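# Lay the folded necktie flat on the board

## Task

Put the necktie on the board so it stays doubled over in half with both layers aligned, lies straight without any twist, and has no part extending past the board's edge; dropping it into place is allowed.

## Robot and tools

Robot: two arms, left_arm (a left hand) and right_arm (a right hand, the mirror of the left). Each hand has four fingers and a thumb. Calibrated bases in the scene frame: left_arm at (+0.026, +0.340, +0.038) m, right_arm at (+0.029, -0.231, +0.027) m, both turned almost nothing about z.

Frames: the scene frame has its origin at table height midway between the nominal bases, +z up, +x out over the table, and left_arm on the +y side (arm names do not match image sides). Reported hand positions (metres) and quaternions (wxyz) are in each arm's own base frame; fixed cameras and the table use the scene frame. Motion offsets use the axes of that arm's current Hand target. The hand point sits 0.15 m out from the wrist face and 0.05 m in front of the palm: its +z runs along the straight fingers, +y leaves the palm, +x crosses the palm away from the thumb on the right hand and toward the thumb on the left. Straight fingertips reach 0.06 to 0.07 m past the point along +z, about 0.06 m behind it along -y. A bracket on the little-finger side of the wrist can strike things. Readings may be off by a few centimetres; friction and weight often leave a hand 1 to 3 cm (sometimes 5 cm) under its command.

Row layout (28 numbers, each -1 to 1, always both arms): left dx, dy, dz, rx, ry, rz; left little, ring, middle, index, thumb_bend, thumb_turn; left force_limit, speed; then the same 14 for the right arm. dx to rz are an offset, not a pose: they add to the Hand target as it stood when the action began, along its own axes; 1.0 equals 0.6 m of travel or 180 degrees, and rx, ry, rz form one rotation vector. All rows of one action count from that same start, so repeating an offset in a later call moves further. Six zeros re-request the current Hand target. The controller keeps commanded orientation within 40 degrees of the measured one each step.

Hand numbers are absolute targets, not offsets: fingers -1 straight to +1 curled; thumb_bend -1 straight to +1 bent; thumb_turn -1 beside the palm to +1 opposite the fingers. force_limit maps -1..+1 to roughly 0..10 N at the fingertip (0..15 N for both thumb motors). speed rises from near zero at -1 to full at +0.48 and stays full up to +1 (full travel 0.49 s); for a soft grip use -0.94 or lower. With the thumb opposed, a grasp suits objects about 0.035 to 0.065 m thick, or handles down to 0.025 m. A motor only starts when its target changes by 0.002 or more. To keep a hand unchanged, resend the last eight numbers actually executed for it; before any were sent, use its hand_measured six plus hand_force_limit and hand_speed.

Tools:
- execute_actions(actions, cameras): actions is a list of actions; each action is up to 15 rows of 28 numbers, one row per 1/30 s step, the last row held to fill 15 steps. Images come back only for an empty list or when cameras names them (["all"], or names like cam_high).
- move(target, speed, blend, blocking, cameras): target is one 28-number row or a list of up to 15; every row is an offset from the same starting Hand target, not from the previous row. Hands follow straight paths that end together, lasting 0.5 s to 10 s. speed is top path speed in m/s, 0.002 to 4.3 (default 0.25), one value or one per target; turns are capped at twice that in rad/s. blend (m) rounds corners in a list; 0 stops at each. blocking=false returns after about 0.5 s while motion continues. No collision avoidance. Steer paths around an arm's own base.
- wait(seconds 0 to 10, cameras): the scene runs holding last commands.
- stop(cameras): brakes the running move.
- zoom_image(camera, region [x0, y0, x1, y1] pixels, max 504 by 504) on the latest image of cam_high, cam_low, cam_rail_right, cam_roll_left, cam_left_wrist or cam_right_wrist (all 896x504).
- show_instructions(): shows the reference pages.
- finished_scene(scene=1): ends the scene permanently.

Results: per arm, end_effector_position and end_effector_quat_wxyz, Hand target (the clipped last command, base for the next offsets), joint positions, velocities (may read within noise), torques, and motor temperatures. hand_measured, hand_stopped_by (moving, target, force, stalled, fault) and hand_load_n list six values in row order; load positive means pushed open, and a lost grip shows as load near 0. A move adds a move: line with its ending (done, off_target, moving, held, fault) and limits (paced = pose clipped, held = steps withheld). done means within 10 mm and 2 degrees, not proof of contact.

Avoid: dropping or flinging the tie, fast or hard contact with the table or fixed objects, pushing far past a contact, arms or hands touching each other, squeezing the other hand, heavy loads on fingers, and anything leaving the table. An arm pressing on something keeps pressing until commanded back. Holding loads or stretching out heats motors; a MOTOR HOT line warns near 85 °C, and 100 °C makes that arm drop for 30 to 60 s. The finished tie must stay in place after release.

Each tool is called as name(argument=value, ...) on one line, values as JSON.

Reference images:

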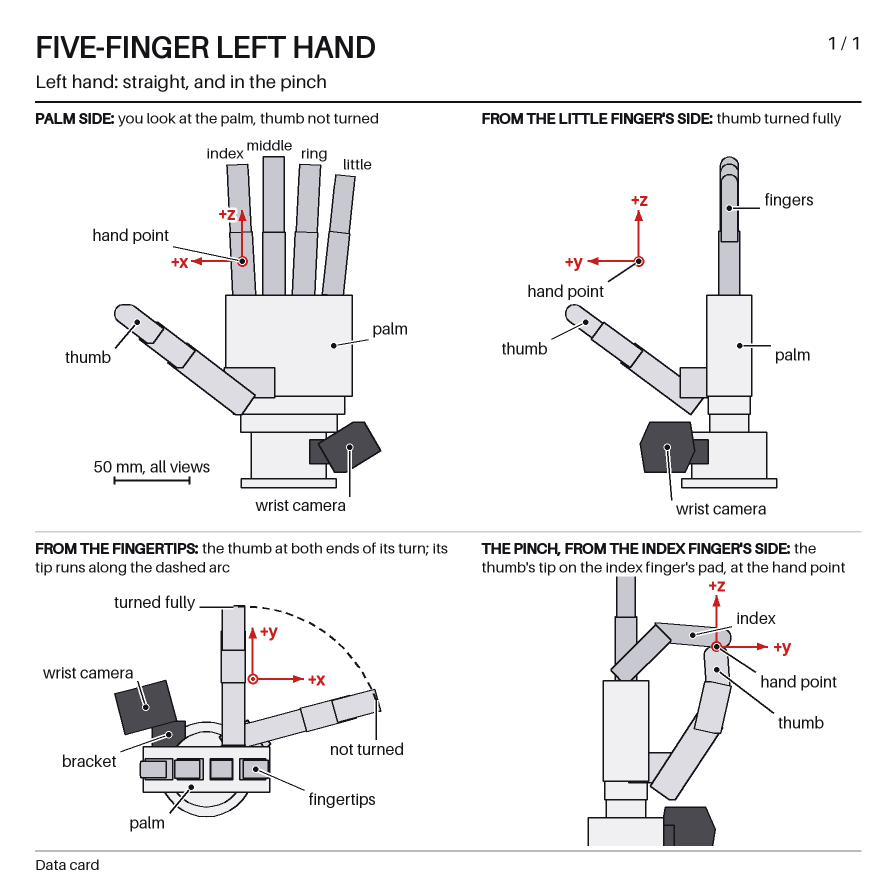

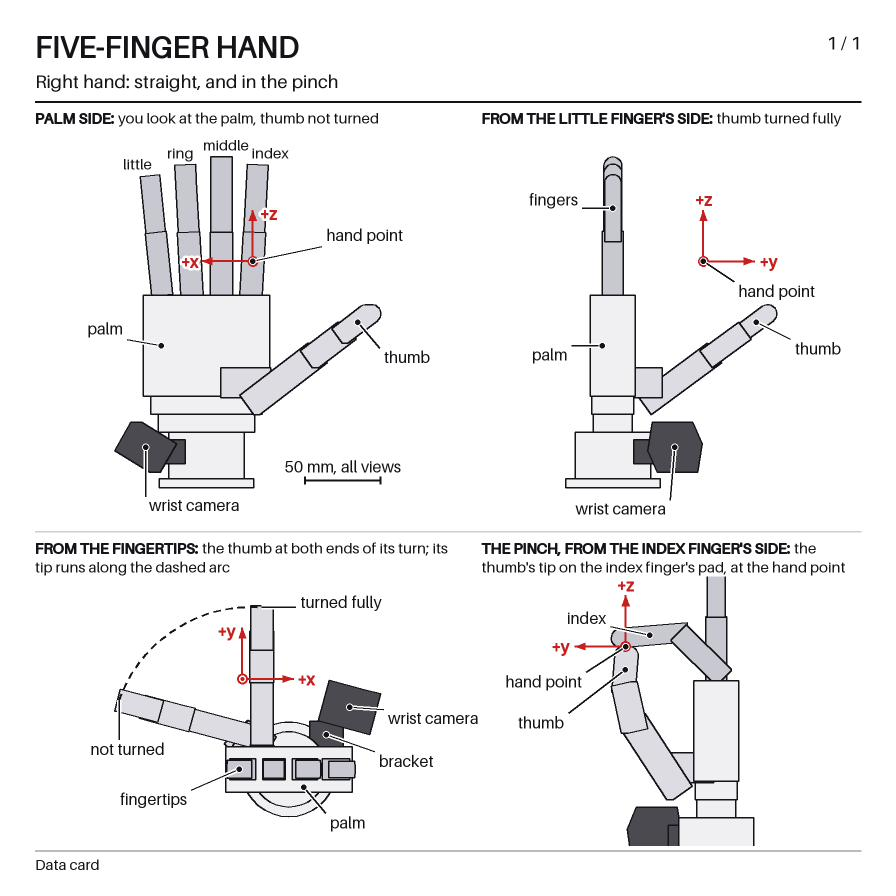

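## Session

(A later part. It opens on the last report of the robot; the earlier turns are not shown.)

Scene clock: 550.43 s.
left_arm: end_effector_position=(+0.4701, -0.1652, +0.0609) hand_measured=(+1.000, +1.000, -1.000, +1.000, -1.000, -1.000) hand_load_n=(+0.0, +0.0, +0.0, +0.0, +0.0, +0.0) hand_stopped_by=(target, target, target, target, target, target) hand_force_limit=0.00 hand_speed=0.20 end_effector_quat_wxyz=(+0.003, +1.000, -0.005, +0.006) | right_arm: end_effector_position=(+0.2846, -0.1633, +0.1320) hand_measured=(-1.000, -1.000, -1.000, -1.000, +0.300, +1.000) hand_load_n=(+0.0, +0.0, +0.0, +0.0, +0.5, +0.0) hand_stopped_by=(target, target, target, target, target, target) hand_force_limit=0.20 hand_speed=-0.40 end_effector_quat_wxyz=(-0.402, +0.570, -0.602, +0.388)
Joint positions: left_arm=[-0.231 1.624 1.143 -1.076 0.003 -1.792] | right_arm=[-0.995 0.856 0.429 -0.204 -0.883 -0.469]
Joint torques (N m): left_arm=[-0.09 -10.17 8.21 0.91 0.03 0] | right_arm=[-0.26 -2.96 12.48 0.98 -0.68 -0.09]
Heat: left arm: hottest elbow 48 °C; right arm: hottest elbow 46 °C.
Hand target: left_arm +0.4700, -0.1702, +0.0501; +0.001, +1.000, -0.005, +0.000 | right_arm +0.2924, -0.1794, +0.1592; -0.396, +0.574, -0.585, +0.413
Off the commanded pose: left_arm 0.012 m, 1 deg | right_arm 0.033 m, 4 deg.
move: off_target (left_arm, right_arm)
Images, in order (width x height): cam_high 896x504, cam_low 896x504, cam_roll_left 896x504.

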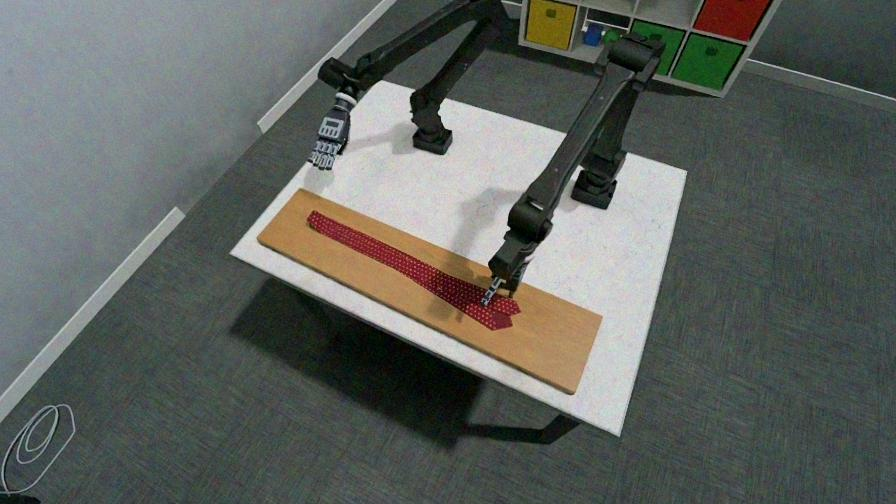

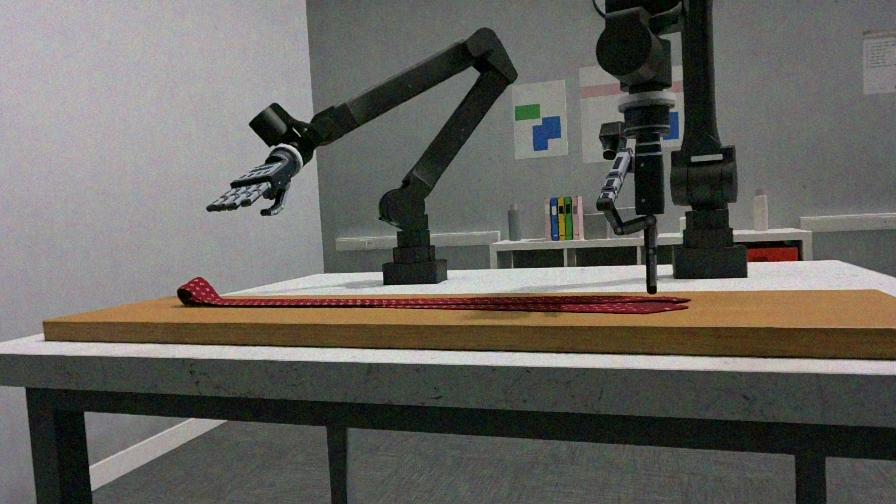

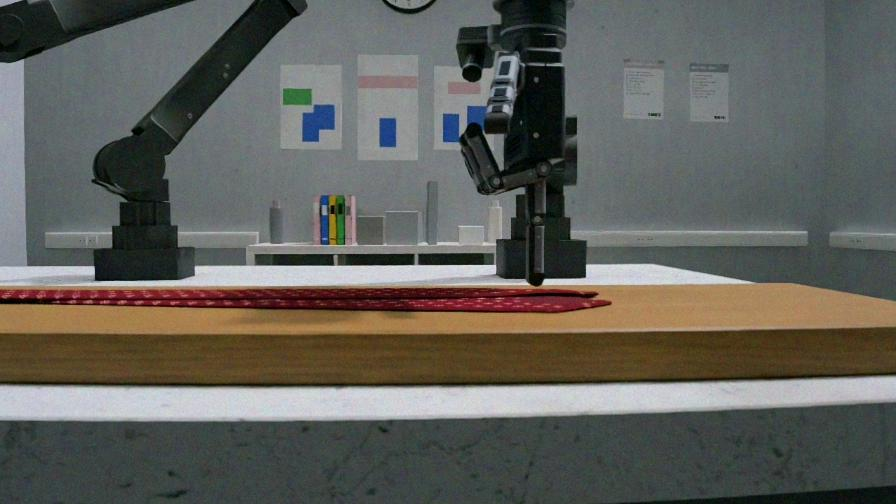

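move(target=[[0,0.01,0.012,0,0,0,1,1,-1,1,-1,-1,0,0.2,0,0,0,0,0,0,-1,-1,-1,-1,0.3,1,0.2,-0.4],[0.058,0.01,0.012,0,0,0,1,1,-1,1,-1,-1,0,0.2,0,0,0,0,0,0,-1,-1,-1,-1,0.3,1,0.2,-0.4]], speed=0.05, cameras=["cam_high","cam_low","cam_roll_left"])

zoom_image(camera="cam_high", region=[400, 230, 580, 350])

zoom_image(camera="cam_roll_left", region=[400, 240, 700, 340])

Scene clock: 553.67 s.
left_arm: end_effector_position=(+0.4971, -0.1749, +0.0568) hand_measured=(+1.000, +1.000, -1.000, +1.000, -1.000, -1.000) hand_load_n=(+0.5, +0.5, +0.0, +0.0, -0.5, -0.5) hand_stopped_by=(target, target, target, target, target, target) hand_force_limit=0.00 hand_speed=0.20 end_effector_quat_wxyz=(+0.004, +1.000, -0.003, +0.011) | right_arm: end_effector_position=(+0.2846, -0.1633, +0.1320) hand_measured=(-1.000, -1.000, -1.000, -1.000, +0.300, +1.000) hand_load_n=(+0.0, +0.0, +0.0, +0.0, +0.0, +0.0) hand_stopped_by=(target, target, target, target, target, target) hand_force_limit=0.20 hand_speed=-0.40 end_effector_quat_wxyz=(-0.402, +0.570, -0.602, +0.388)
Joint positions: left_arm=[-0.239 1.69 1.216 -1.072 0.003 -1.804] | right_arm=[-0.995 0.856 0.429 -0.204 -0.883 -0.469]
Joint torques (N m): left_arm=[0.79 -9 10.3 0.43 0.03 0.2] | right_arm=[-1.08 -2.49 12.3 1.11 -0.7 -0.09]
Heat: left arm: hottest elbow 48 °C; right arm: hottest elbow 46 °C.
Hand target: left_arm +0.5048, -0.1767, +0.0430; +0.001, +1.000, -0.006, +0.000 | right_arm +0.2924, -0.1794, +0.1592; -0.396, +0.574, -0.585, +0.413
Off the commanded pose: left_arm 0.016 m, 1 deg | right_arm 0.033 m, 4 deg.
move: off_target (left_arm, right_arm)
Images, in order (width x height): cam_high 896x504, cam_low 896x504, cam_roll_left 896x504.

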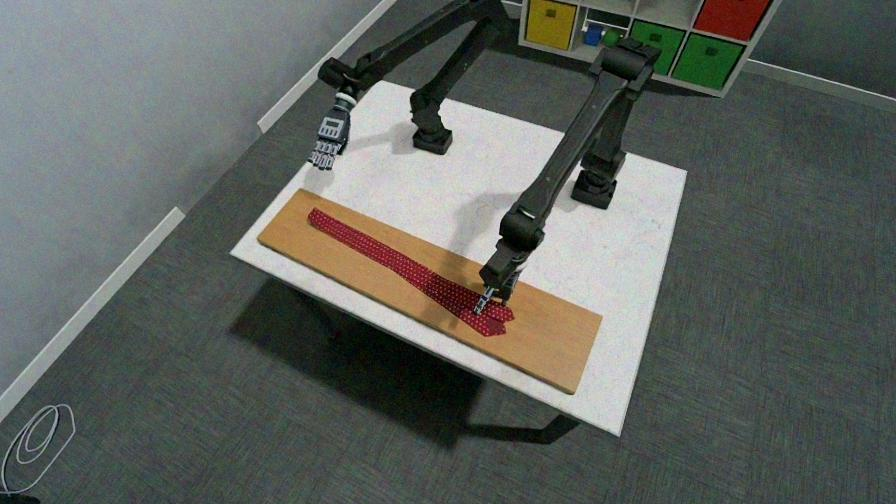

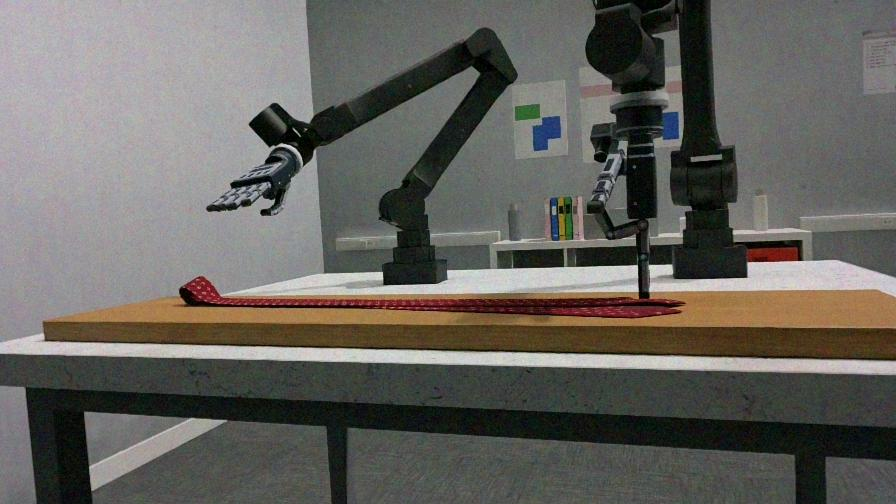

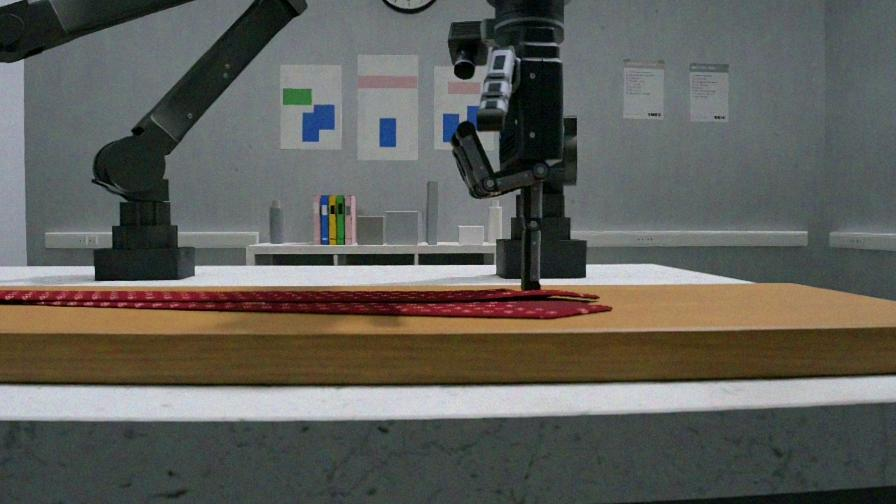

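Scaled by 2.800 from the camera's 896x504 image, which has a finer 1280x720 frame.

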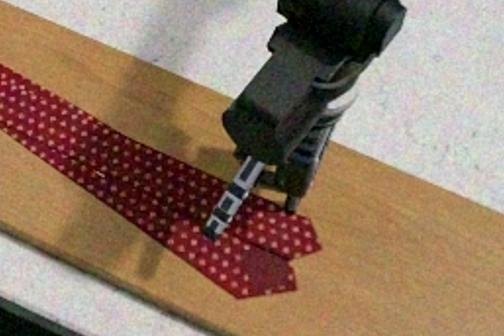

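Scaled by 1.680 from the camera's 896x504 image, which has a finer 1280x720 frame.

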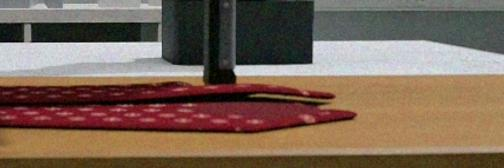

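move(target=[[-0.02,0,-0.05,0,0,0,1,1,-1,1,-1,-1,0,0.2,0,0,0,0,0,0,-1,-1,-1,-1,0.3,1,0.2,-0.4],[-0.03,-0.12,-0.15,0,0,0,1,1,-1,1,-1,-1,0,0.2,0,0,0,0,0,0,-1,-1,-1,-1,0.3,1,0.2,-0.4]], speed=0.15, blend=0.01, cameras=["cam_high","cam_left_wrist"])

zoom_image(camera="cam_left_wrist", region=[300, 0, 650, 300])

zoom_image(camera="cam_high", region=[420, 250, 540, 350])

Scene clock: 556.90 s.
left_arm: end_effector_position=(+0.4730, -0.1080, +0.1139) hand_measured=(+1.000, +1.000, -1.000, +1.000, -1.000, -1.000) hand_load_n=(+0.0, +0.0, +0.0, +0.5, +0.0, +0.0) hand_stopped_by=(target, target, target, target, target, target) hand_force_limit=0.00 hand_speed=0.20 end_effector_quat_wxyz=(-0.001, +1.000, -0.006, -0.020) | right_arm: end_effector_position=(+0.2846, -0.1633, +0.1320) hand_measured=(-1.000, -1.000, -1.000, -1.000, +0.300, +1.000) hand_load_n=(+0.0, +0.0, -0.5, +0.0, +0.0, +0.0) hand_stopped_by=(target, target, target, target, target, target) hand_force_limit=0.20 hand_speed=-0.40 end_effector_quat_wxyz=(-0.402, +0.570, -0.602, +0.388)
Joint positions: left_arm=[-0.105 1.585 1.251 -1.277 0.001 -1.665] | right_arm=[-0.995 0.856 0.429 -0.204 -0.883 -0.469]
Joint torques (N m): left_arm=[1.61 -12.34 11.69 -0.03 0.07 0.28] | right_arm=[-0.79 -3.37 12.44 0.9 -0.66 -0.05]
Heat: left arm: hottest elbow 48 °C; right arm: hottest elbow 47 °C.
Hand target: left_arm +0.4877, -0.1044, +0.1330; +0.001, +1.000, -0.006, +0.000 | right_arm +0.2924, -0.1794, +0.1592; -0.396, +0.574, -0.585, +0.413
Off the commanded pose: left_arm 0.024 m, 2 deg | right_arm 0.033 m, 4 deg.
move: off_target (left_arm, right_arm)
camera_calibration:
cam_left_wrist: T_world_to_cam=[[0.278575, 0.96001, -0.0278759, -0.0219789], [0.838203, -0.228856, 0.495015, -0.479875], [0.46884, -0.161265, -0.868437, -0.0229923], [0, 0, 0, 1]] pos_world=[0.419135, -0.0924301, 0.216965]
Images, in order (width x height): cam_high 896x504, cam_left_wrist 896x504.

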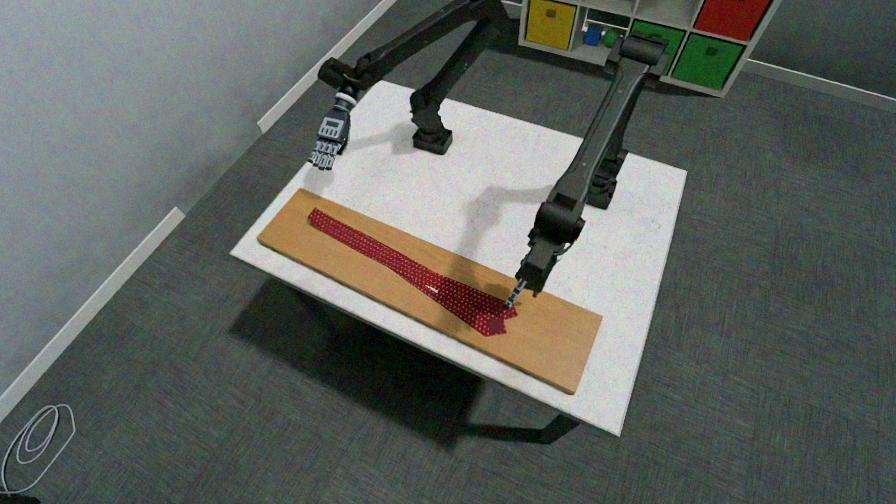

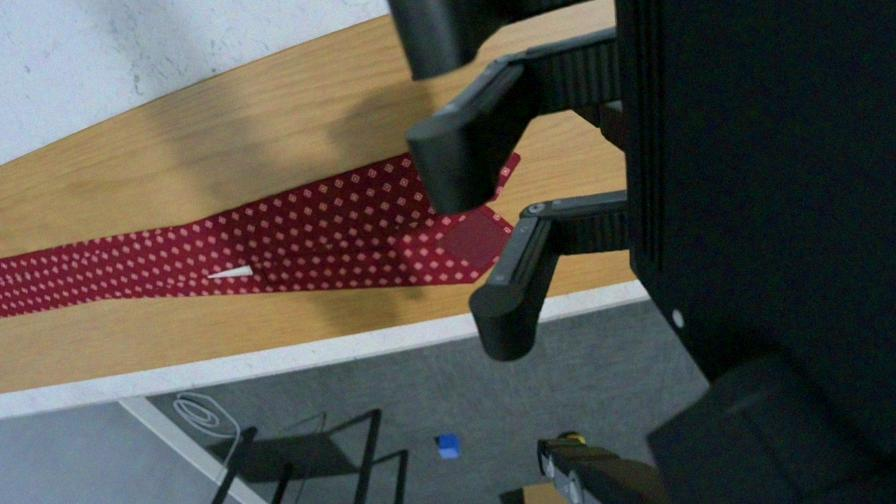

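Scaled by 1.440 from the camera's 896x504 image, which has a finer 1280x720 frame.

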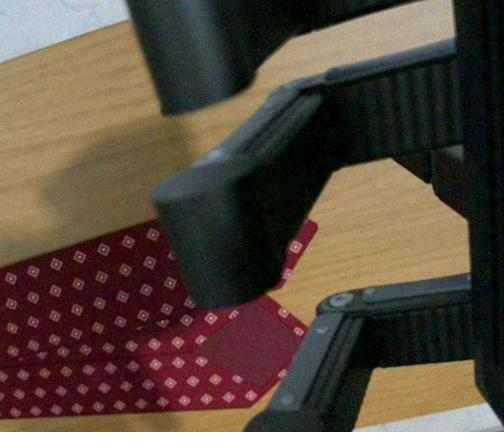

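Scaled by 4.200 from the camera's 896x504 image, which has a finer 1280x720 frame.

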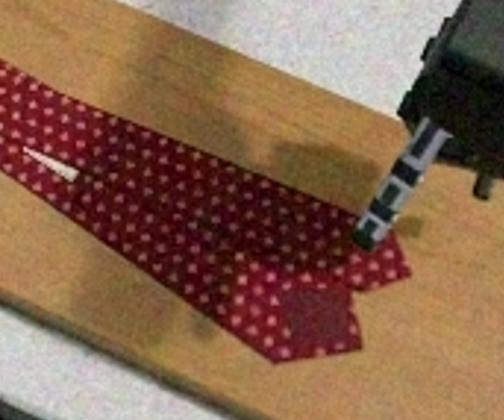

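move(target=[0.1622,0.1424,0.06,0,0,0,1,1,-1,1,-1,-1,0,0.2,0,0,0,0,0,0,-1,-1,-1,-1,0.3,1,0.2,-0.4], speed=0.15, cameras=["cam_high","cam_left_wrist","cam_roll_left"])

zoom_image(camera="cam_high", region=[420, 250, 540, 350])

Scene clock: 560.13 s.
left_arm: end_effector_position=(+0.5726, -0.1812, +0.0979) hand_measured=(+1.000, +1.000, -1.000, +1.000, -1.000, -1.000) hand_load_n=(+0.0, +0.0, +0.0, +0.0, +0.0, +0.0) hand_stopped_by=(target, target, target, target, target, target) hand_force_limit=0.00 hand_speed=0.20 end_effector_quat_wxyz=(+0.000, +1.000, -0.005, -0.001) | right_arm: end_effector_position=(+0.2846, -0.1633, +0.1320) hand_measured=(-1.000, -1.000, -1.000, -1.000, +0.300, +1.000) hand_load_n=(+0.0, +0.0, +0.0, +0.0, +0.0, +0.0) hand_stopped_by=(target, target, target, target, target, target) hand_force_limit=0.20 hand_speed=-0.40 end_effector_quat_wxyz=(-0.402, +0.570, -0.602, +0.388)
Joint positions: left_arm=[-0.218 1.847 1.555 -1.281 0.001 -1.779] | right_arm=[-0.995 0.856 0.429 -0.204 -0.883 -0.469]
Joint torques (N m): left_arm=[-0.21 -13.33 11.96 -0.01 0.1 0.01] | right_arm=[-0.79 -3.19 12.56 0.94 -0.55 -0.1]
Heat: left arm: hottest elbow 49 °C; right arm: hottest elbow 47 °C.
Hand target: left_arm +0.5839, -0.1910, +0.0968; +0.001, +1.000, -0.006, +0.000 | right_arm +0.2924, -0.1794, +0.1592; -0.396, +0.574, -0.585, +0.413
Off the commanded pose: left_arm 0.015 m, 0 deg | right_arm 0.033 m, 4 deg.
move: off_target (left_arm, right_arm)
camera_calibration:
cam_left_wrist: T_world_to_cam=[[0.277597, 0.960465, -0.0211459, 0.0200153], [0.819911, -0.225387, 0.526257, -0.564204], [0.500685, -0.163425, -0.850063, -0.115853], [0, 0, 0, 1]] pos_world=[0.515047, -0.165322, 0.198857]
Images, in order (width x height): cam_high 896x504, cam_roll_left 896x504, cam_left_wrist 896x504.

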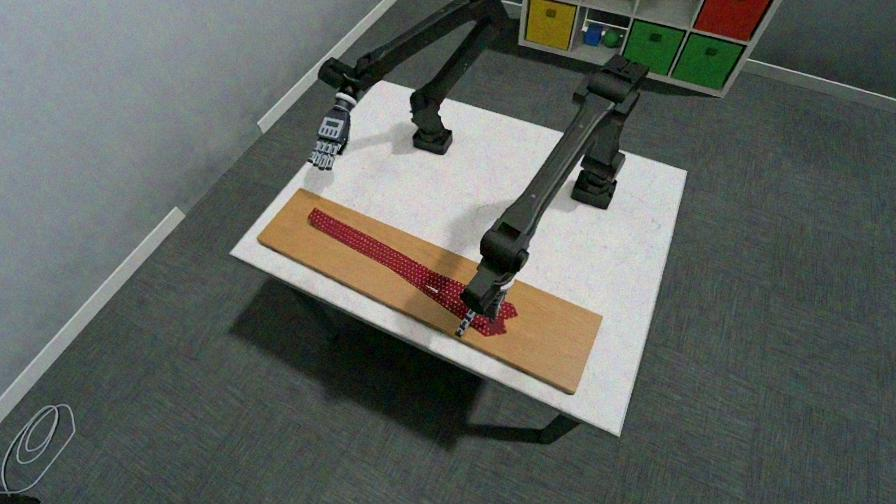

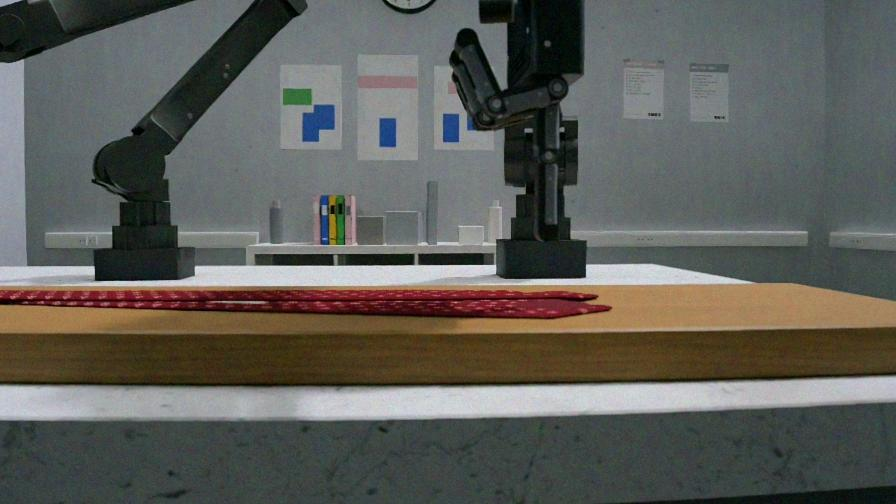

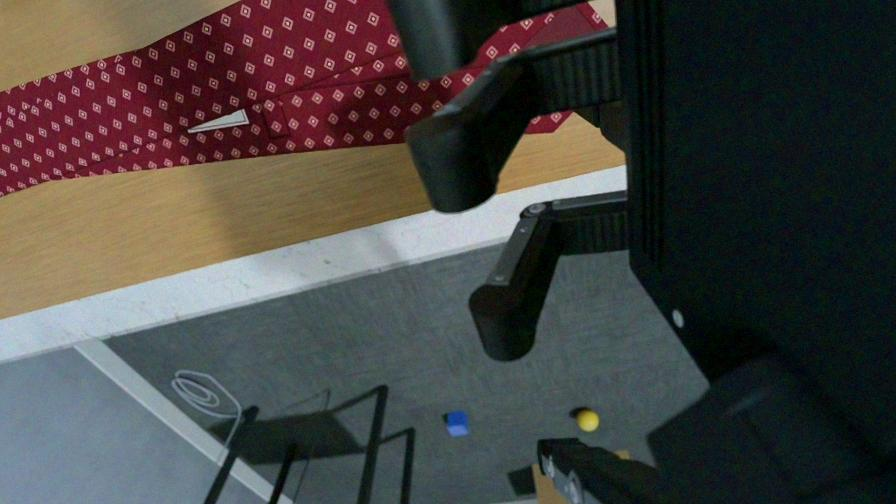

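Scaled by 4.200 from the camera's 896x504 image, which has a finer 1280x720 frame.

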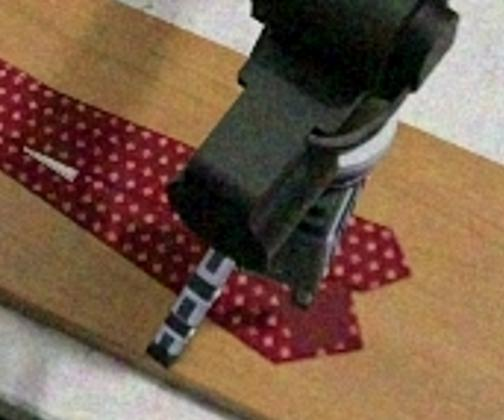

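move(target=[0.0167,0,0.0963,0,0,0,1,1,-1,1,-1,-1,0,0.2,0,0,0,0,0,0,-1,-1,-1,-1,0.3,1,0.2,-0.4], speed=0.1, cameras=["cam_high"])

zoom_image(camera="cam_high", region=[420, 250, 540, 350])

Scene clock: 562.03 s.
left_arm: end_effector_position=(+0.5948, -0.1861, +0.0591) hand_measured=(+1.000, +1.000, -1.000, +1.000, -1.000, -1.000) hand_load_n=(+0.0, +0.0, +0.0, +0.0, +0.0, +0.0) hand_stopped_by=(target, target, target, target, target, target) hand_force_limit=0.00 hand_speed=0.20 end_effector_quat_wxyz=(+0.003, +1.000, -0.005, +0.011) | right_arm: end_effector_position=(+0.2846, -0.1633, +0.1320) hand_measured=(-1.000, -1.000, -1.000, -1.000, +0.300, +1.000) hand_load_n=(+0.0, +0.0, +0.0, +0.0, +0.0, +0.0) hand_stopped_by=(target, target, target, target, target, target) hand_force_limit=0.20 hand_speed=-0.40 end_effector_quat_wxyz=(-0.402, +0.570, -0.602, +0.388)
Joint positions: left_arm=[-0.218 1.921 1.555 -1.181 0.001 -1.779] | right_arm=[-0.995 0.856 0.429 -0.204 -0.883 -0.469]
Joint torques (N m): left_arm=[0.09 -14.21 8.53 1.03 0.08 0.05] | right_arm=[-0.79 -3.49 12.38 0.95 -0.64 -0.04]
Heat: left arm: hottest elbow 49 °C; right arm: hottest elbow 47 °C.
Hand target: left_arm +0.5938, -0.1912, +0.0391; +0.001, +1.000, -0.006, +0.000 | right_arm +0.2924, -0.1794, +0.1592; -0.396, +0.574, -0.585, +0.413
Off the commanded pose: left_arm 0.021 m, 1 deg | right_arm 0.033 m, 4 deg.
move: off_target (left_arm, right_arm)
Images, in order (width x height): cam_high 896x504.

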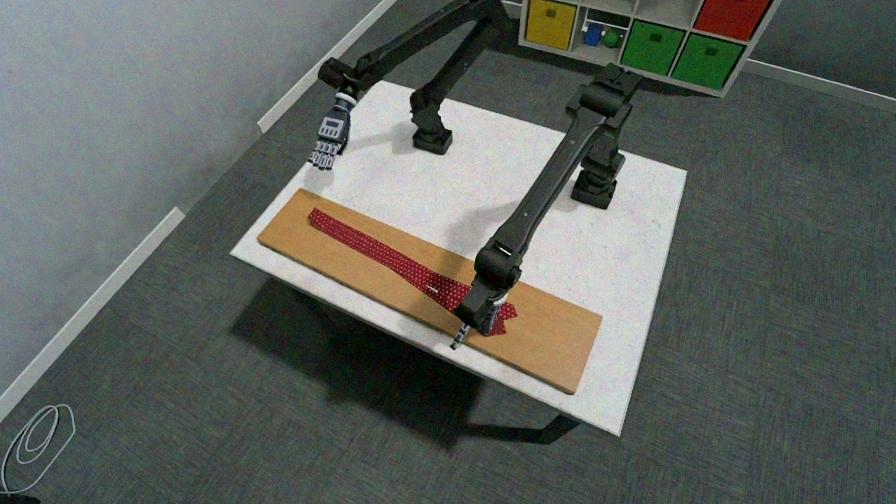

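Scaled by 4.200 from the camera's 896x504 image, which has a finer 1280x720 frame.

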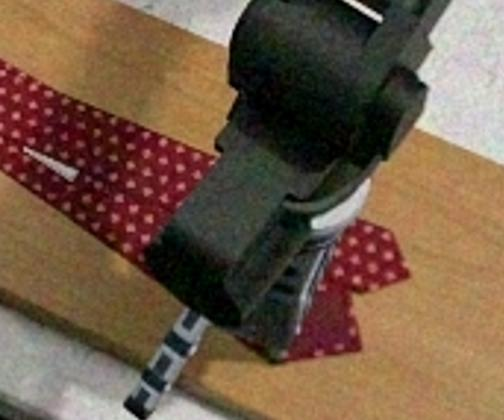

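move(target=[-0.0813,0,0.004,0,0,0,1,1,-1,1,-1,-1,0,0.2,0,0,0,0,0,0,-1,-1,-1,-1,0.3,1,0.2,-0.4], speed=0.05, cameras=["cam_high","cam_roll_left"])

zoom_image(camera="cam_high", region=[420, 250, 540, 350])

Scene clock: 563.83 s.
left_arm: end_effector_position=(+0.5614, -0.1830, +0.0575) hand_measured=(+1.000, +1.000, -1.000, +1.000, -1.000, -1.000) hand_load_n=(+0.0, +0.0, +0.0, +0.0, +0.0, +0.0) hand_stopped_by=(target, target, target, target, target, target) hand_force_limit=0.00 hand_speed=0.20 end_effector_quat_wxyz=(+0.006, +1.000, -0.001, +0.022) | right_arm: end_effector_position=(+0.2846, -0.1633, +0.1320) hand_measured=(-1.000, -1.000, -1.000, -1.000, +0.300, +1.000) hand_load_n=(+0.0, +0.0, +0.0, +0.0, +0.0, +0.0) hand_stopped_by=(target, target, target, target, target, target) hand_force_limit=0.20 hand_speed=-0.40 end_effector_quat_wxyz=(-0.402, +0.570, -0.602, +0.388)
Joint positions: left_arm=[-0.226 1.828 1.407 -1.104 0.001 -1.795] | right_arm=[-0.995 0.856 0.429 -0.204 -0.883 -0.469]
Joint torques (N m): left_arm=[-0.67 -14.33 6.45 0.47 0.06 0.05] | right_arm=[0.03 -3.14 12.38 0.96 -0.67 -0.06]
Heat: left arm: hottest elbow 49 °C; right arm: hottest elbow 47 °C.
Hand target: left_arm +0.5451, -0.1905, +0.0367; +0.001, +1.000, -0.006, +0.000 | right_arm +0.2924, -0.1794, +0.1592; -0.396, +0.574, -0.585, +0.413
Off the commanded pose: left_arm 0.027 m, 3 deg | right_arm 0.033 m, 4 deg.
move: off_target (left_arm, right_arm)
Images, in order (width x height): cam_high 896x504, cam_roll_left 896x504.

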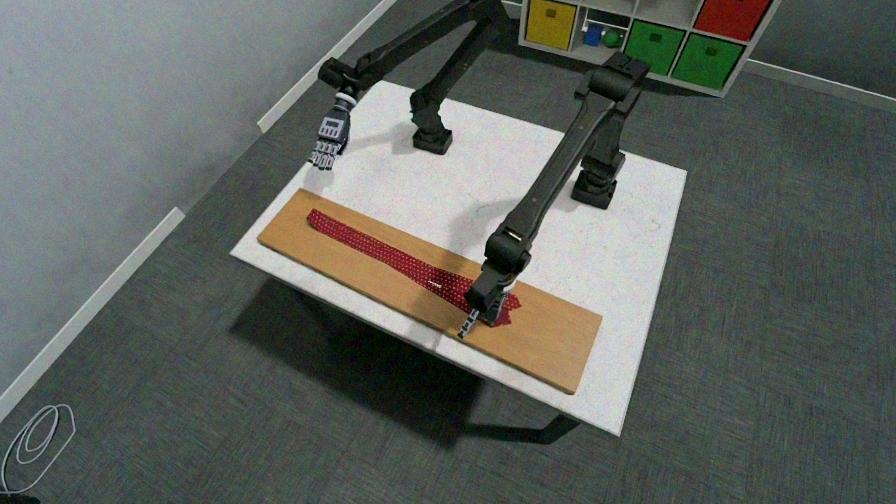

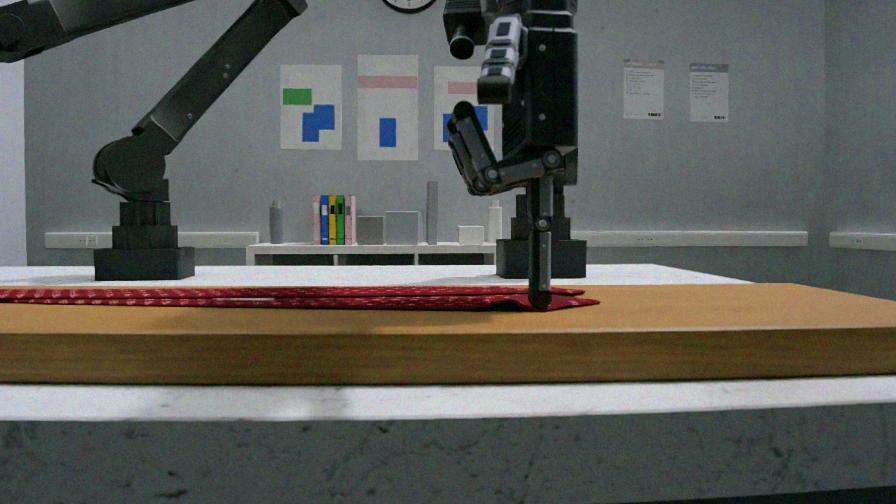

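Scaled by 4.200 from the camera's 896x504 image, which has a finer 1280x720 frame.

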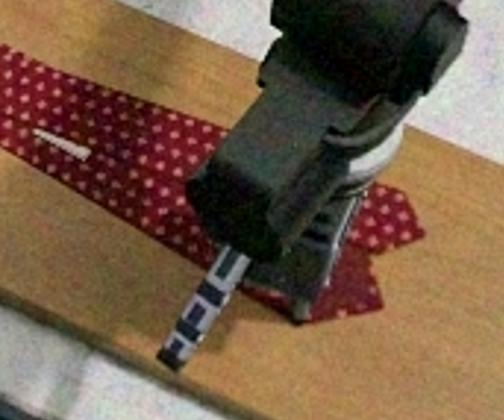

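move(target=[[0,0,-0.1,0,0,0,1,1,-1,1,-1,-1,0,0.2,0,0,0,0,0,0,-1,-1,-1,-1,0.3,1,0.2,-0.4],[-0.1218,-0.0195,-0.11,0,0,0,1,1,-1,1,-1,-1,0,0.2,0,0,0,0,0,0,-1,-1,-1,-1,0.3,1,0.2,-0.4]], speed=0.15, blend=0.01, cameras=["cam_high","cam_left_wrist"])

zoom_image(camera="cam_high", region=[420, 250, 540, 350])

Scene clock: 566.57 s.
left_arm: end_effector_position=(+0.4729, -0.1702, +0.0970) hand_measured=(+1.000, +1.000, -1.000, +1.000, -1.000, -1.000) hand_load_n=(+0.0, +0.0, +0.0, +0.0, +0.0, +0.0) hand_stopped_by=(target, target, target, target, target, target) hand_force_limit=0.00 hand_speed=0.20 end_effector_quat_wxyz=(-0.002, +1.000, -0.003, -0.010) | right_arm: end_effector_position=(+0.2846, -0.1633, +0.1320) hand_measured=(-1.000, -1.000, -1.000, -1.000, +0.300, +1.000) hand_load_n=(+0.0, +0.0, +0.0, +0.0, +0.0, +0.0) hand_stopped_by=(target, target, target, target, target, target) hand_force_limit=0.20 hand_speed=-0.40 end_effector_quat_wxyz=(-0.402, +0.570, -0.602, +0.388)
Joint positions: left_arm=[-0.242 1.614 1.238 -1.216 0.001 -1.807] | right_arm=[-0.995 0.856 0.429 -0.204 -0.883 -0.469]
Joint torques (N m): left_arm=[-0.44 -13.27 8.2 0.8 0.1 0.02] | right_arm=[-1.08 -3.25 12.55 1.16 -0.65 -0.09]
Heat: left arm: hottest elbow 49 °C; right arm: hottest elbow 48 °C.
Hand target: left_arm +0.4722, -0.1779, +0.1027; +0.001, +1.000, -0.005, +0.000 | right_arm +0.2924, -0.1794, +0.1592; -0.396, +0.574, -0.585, +0.413
Off the commanded pose: left_arm 0.010 m, 1 deg | right_arm 0.033 m, 4 deg.
move: off_target (right_arm)
camera_calibration:
cam_left_wrist: T_world_to_cam=[[0.273957, 0.961496, -0.0217595, 0.0391556], [0.829706, -0.224844, 0.510913, -0.482491], [0.486349, -0.158022, -0.859357, -0.0563258], [0, 0, 0, 1]] pos_world=[0.416993, -0.155034, 0.198959]
Images, in order (width x height): cam_high 896x504, cam_left_wrist 896x504.

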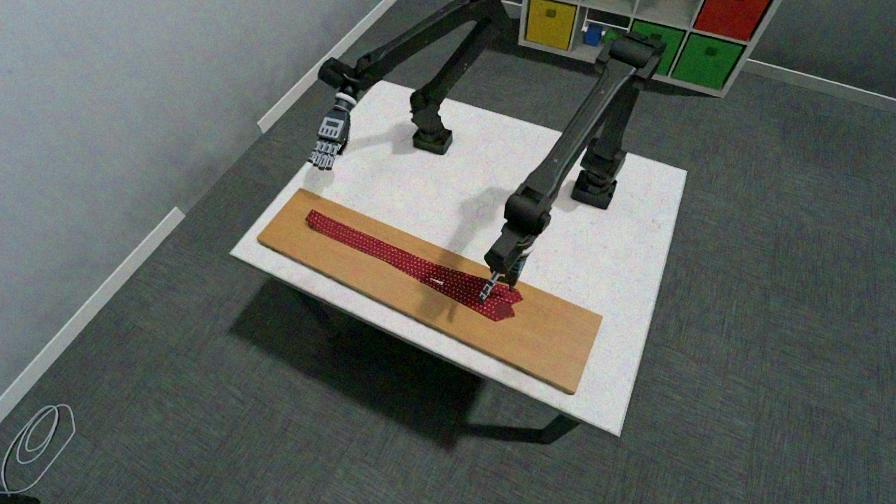

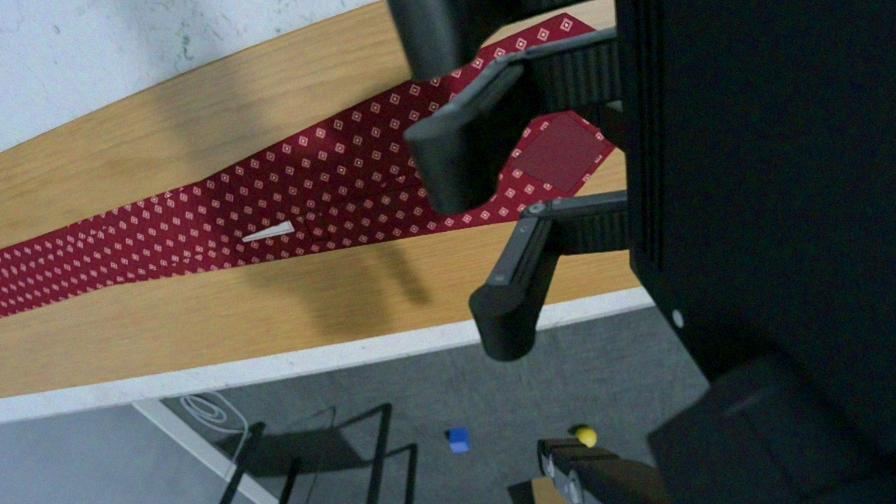

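Scaled by 4.200 from the camera's 896x504 image, which has a finer 1280x720 frame.

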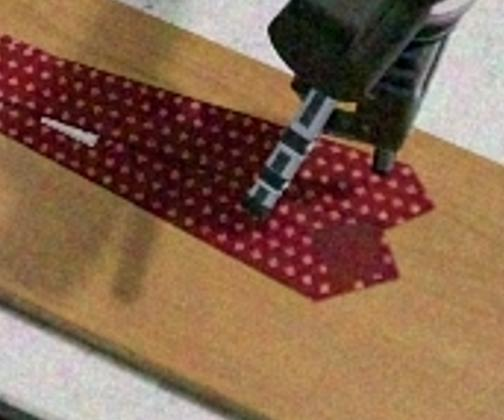

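move(target=[[-0.07,-0.0133,-0.045,0,0,0,1,1,-1,1,-1,-1,0,0.2,0,0,0,0,0,0,-1,-1,-1,-1,0.3,1,0.2,-0.4],[-0.03,0,0.05,0,0,0,1,1,-1,1,-1,-1,0,0.2,0,0,0,0,0,0,-1,-1,-1,-1,0.3,1,0.2,-0.4]], speed=0.1, blend=0.005, cameras=["cam_high"])

zoom_image(camera="cam_high", region=[420, 250, 540, 350])

Scene clock: 573.70 s.
left_arm: end_effector_position=(+0.4542, -0.1700, +0.0818) hand_measured=(+1.000, +1.000, -1.000, +1.000, -1.000, -1.000) hand_load_n=(+0.0, +0.0, +0.0, +0.5, +0.0, +0.0) hand_stopped_by=(target, target, target, target, target, target) hand_force_limit=0.00 hand_speed=0.20 end_effector_quat_wxyz=(+0.002, +1.000, -0.003, +0.005) | right_arm: end_effector_position=(+0.2846, -0.1633, +0.1320) hand_measured=(-1.000, -1.000, -1.000, -1.000, +0.300, +1.000) hand_load_n=(+0.0, +0.0, +0.0, +0.0, +0.0, +0.0) hand_stopped_by=(target, target, target, target, target, target) hand_force_limit=0.20 hand_speed=-0.40 end_effector_quat_wxyz=(-0.402, +0.570, -0.602, +0.388)
Joint positions: left_arm=[-0.252 1.566 1.134 -1.128 0.001 -1.817] | right_arm=[-0.995 0.856 0.429 -0.204 -0.883 -0.469]
Joint torques (N m): left_arm=[-0.5 -9.35 8.51 0.9 0.09 0.03] | right_arm=[-0.21 -2.78 12.22 0.88 -0.56 -0.11]
Motor temperatures (°C): left_arm=[32 31 48 27 29 29] | right_arm=[28 29 49 29 30 29]
Heat: left arm: hottest elbow 48 °C; right arm: hottest elbow 49 °C.
Hand target: left_arm +0.4543, -0.1779, +0.0728; +0.001, +1.000, -0.006, +0.000 | right_arm +0.2924, -0.1794, +0.1592; -0.396, +0.574, -0.585, +0.413
Off the commanded pose: left_arm 0.012 m, 1 deg | right_arm 0.033 m, 4 deg.
move: off_target (left_arm, right_arm)
Images, in order (width x height): cam_high 896x504.

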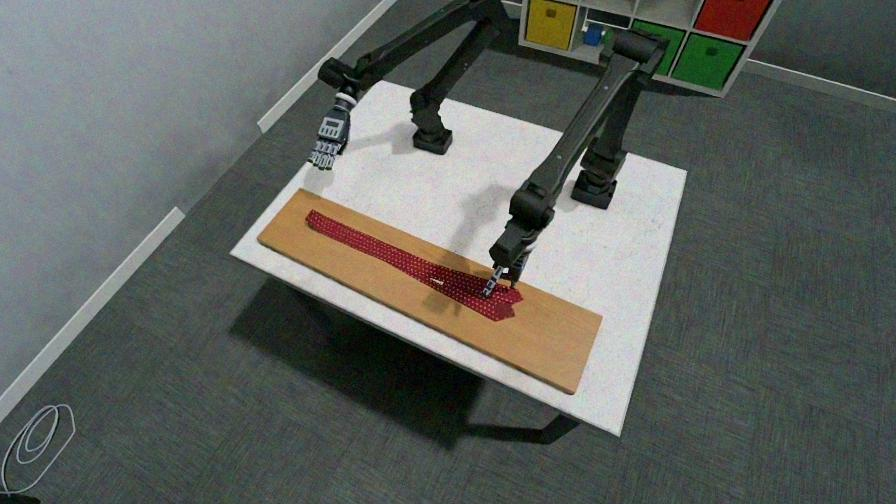

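Scaled by 4.200 from the camera's 896x504 image, which has a finer 1280x720 frame.

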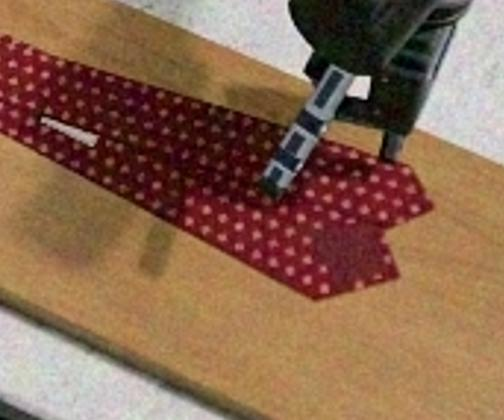

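move(target=[[0,0,0.0533,0,0,0,1,1,-1,1,-1,-1,0,0.2,0,0,0,0,0,0,-1,-1,-1,-1,0.3,1,0.2,-0.4],[0.05,0,0.0563,0,0,0,1,1,-1,1,-1,-1,0,0.2,0,0,0,0,0,0,-1,-1,-1,-1,0.3,1,0.2,-0.4]], speed=0.05, cameras=["cam_high","cam_roll_left"])

zoom_image(camera="cam_high", region=[420, 250, 540, 350])

Scene clock: 576.27 s.
left_arm: end_effector_position=(+0.4783, -0.1762, +0.0570) hand_measured=(+1.000, +1.000, -1.000, +1.000, -1.000, -1.000) hand_load_n=(+0.0, +0.0, +0.0, +0.0, +0.0, +0.0) hand_stopped_by=(target, target, target, target, target, target) hand_force_limit=0.00 hand_speed=0.20 end_effector_quat_wxyz=(+0.004, +1.000, -0.003, +0.015) | right_arm: end_effector_position=(+0.2846, -0.1633, +0.1320) hand_measured=(-1.000, -1.000, -1.000, -1.000, +0.300, +1.000) hand_load_n=(+0.0, +0.0, +0.0, +0.0, +0.0, +0.0) hand_stopped_by=(target, target, target, target, target, target) hand_force_limit=0.20 hand_speed=-0.40 end_effector_quat_wxyz=(-0.402, +0.570, -0.602, +0.388)
Joint positions: left_arm=[-0.252 1.643 1.154 -1.05 0.001 -1.817] | right_arm=[-0.995 0.856 0.429 -0.204 -0.883 -0.469]
Joint torques (N m): left_arm=[0.73 -8 9.85 0.55 0.09 0.19] | right_arm=[-0.15 -3.08 12.41 1.02 -0.66 -0.14]
Heat: left arm: hottest elbow 48 °C; right arm: hottest elbow 49 °C.
Hand target: left_arm +0.4841, -0.1782, +0.0389; +0.001, +1.000, -0.006, +0.000 | right_arm +0.2924, -0.1794, +0.1592; -0.396, +0.574, -0.585, +0.413
Off the commanded pose: left_arm 0.019 m, 2 deg | right_arm 0.033 m, 4 deg.
move: off_target (left_arm, right_arm)
Images, in order (width x height): cam_high 896x504, cam_roll_left 896x504.

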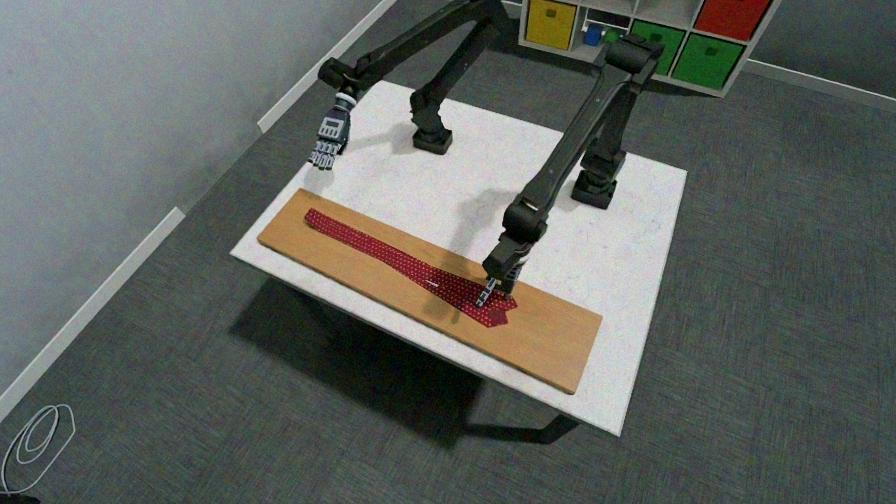

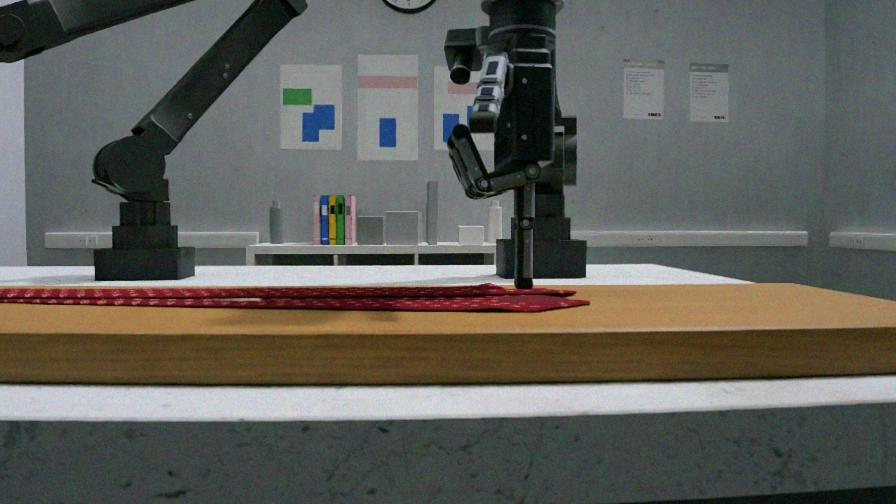

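Scaled by 4.200 from the camera's 896x504 image, which has a finer 1280x720 frame.

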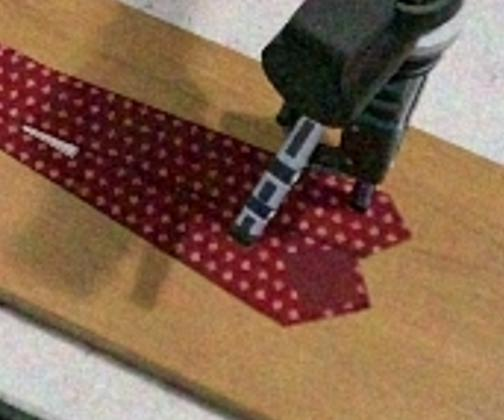

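move(target=[[0,0,-0.1167,0,0,0,1,1,-1,1,-1,-1,0,0.2,0,0,0,0,0,0,-1,-1,-1,-1,0.3,1,0.2,-0.4],[0.1518,0.0195,-0.1,0,0,0,1,1,-1,1,-1,-1,0,0.2,0,0,0,0,0,0,-1,-1,-1,-1,0.3,1,0.2,-0.4]], speed=0.15, blend=0.01, cameras=["cam_high"])

zoom_image(camera="cam_high", region=[420, 250, 540, 350])

Scene clock: 581.77 s.
left_arm: end_effector_position=(+0.5601, -0.1960, +0.0981) hand_measured=(+1.000, +1.000, -1.000, +1.000, -1.000, -1.000) hand_load_n=(+0.0, +0.0, +0.0, +0.0, -0.5, +0.0) hand_stopped_by=(target, target, target, target, target, target) hand_force_limit=0.00 hand_speed=0.20 end_effector_quat_wxyz=(+0.000, +1.000, -0.008, -0.003) | right_arm: end_effector_position=(+0.2846, -0.1633, +0.1320) hand_measured=(-1.000, -1.000, -1.000, -1.000, +0.300, +1.000) hand_load_n=(+0.0, +0.0, +0.0, -0.5, +0.0, +0.0) hand_stopped_by=(target, target, target, target, target, target) hand_force_limit=0.20 hand_speed=-0.40 end_effector_quat_wxyz=(-0.402, +0.570, -0.602, +0.388)
Joint positions: left_arm=[-0.249 1.828 1.527 -1.275 0.001 -1.804] | right_arm=[-0.995 0.856 0.429 -0.204 -0.883 -0.469]
Joint torques (N m): left_arm=[1.96 -13.45 11.9 -0.03 0.09 0.25] | right_arm=[-0.91 -3.55 12.49 1.03 -0.61 -0.1]
Heat: left arm: hottest elbow 48 °C; right arm: hottest elbow 50 °C.
Hand target: left_arm +0.5753, -0.1908, +0.0991; +0.001, +1.000, -0.005, +0.000 | right_arm +0.2924, -0.1794, +0.1592; -0.396, +0.574, -0.585, +0.413
Off the commanded pose: left_arm 0.016 m, 0 deg | right_arm 0.033 m, 4 deg.
move: off_target (left_arm, right_arm)
Images, in order (width x height): cam_high 896x504.

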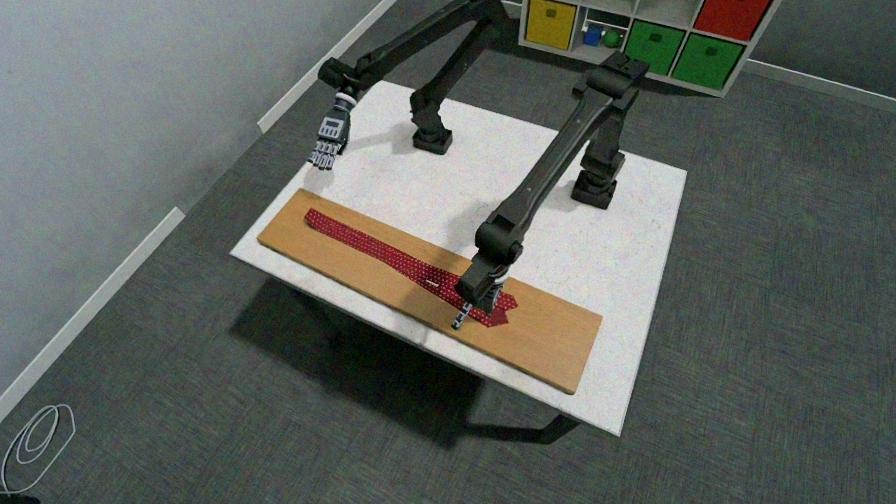

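Scaled by 4.200 from the camera's 896x504 image, which has a finer 1280x720 frame.

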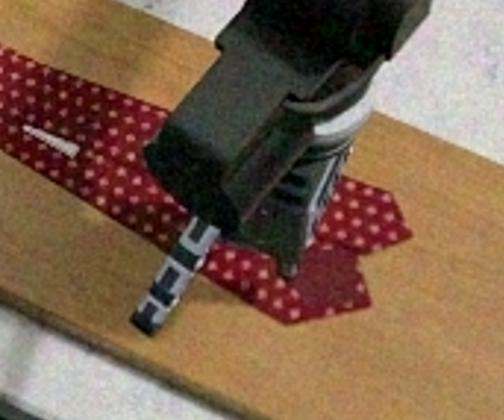

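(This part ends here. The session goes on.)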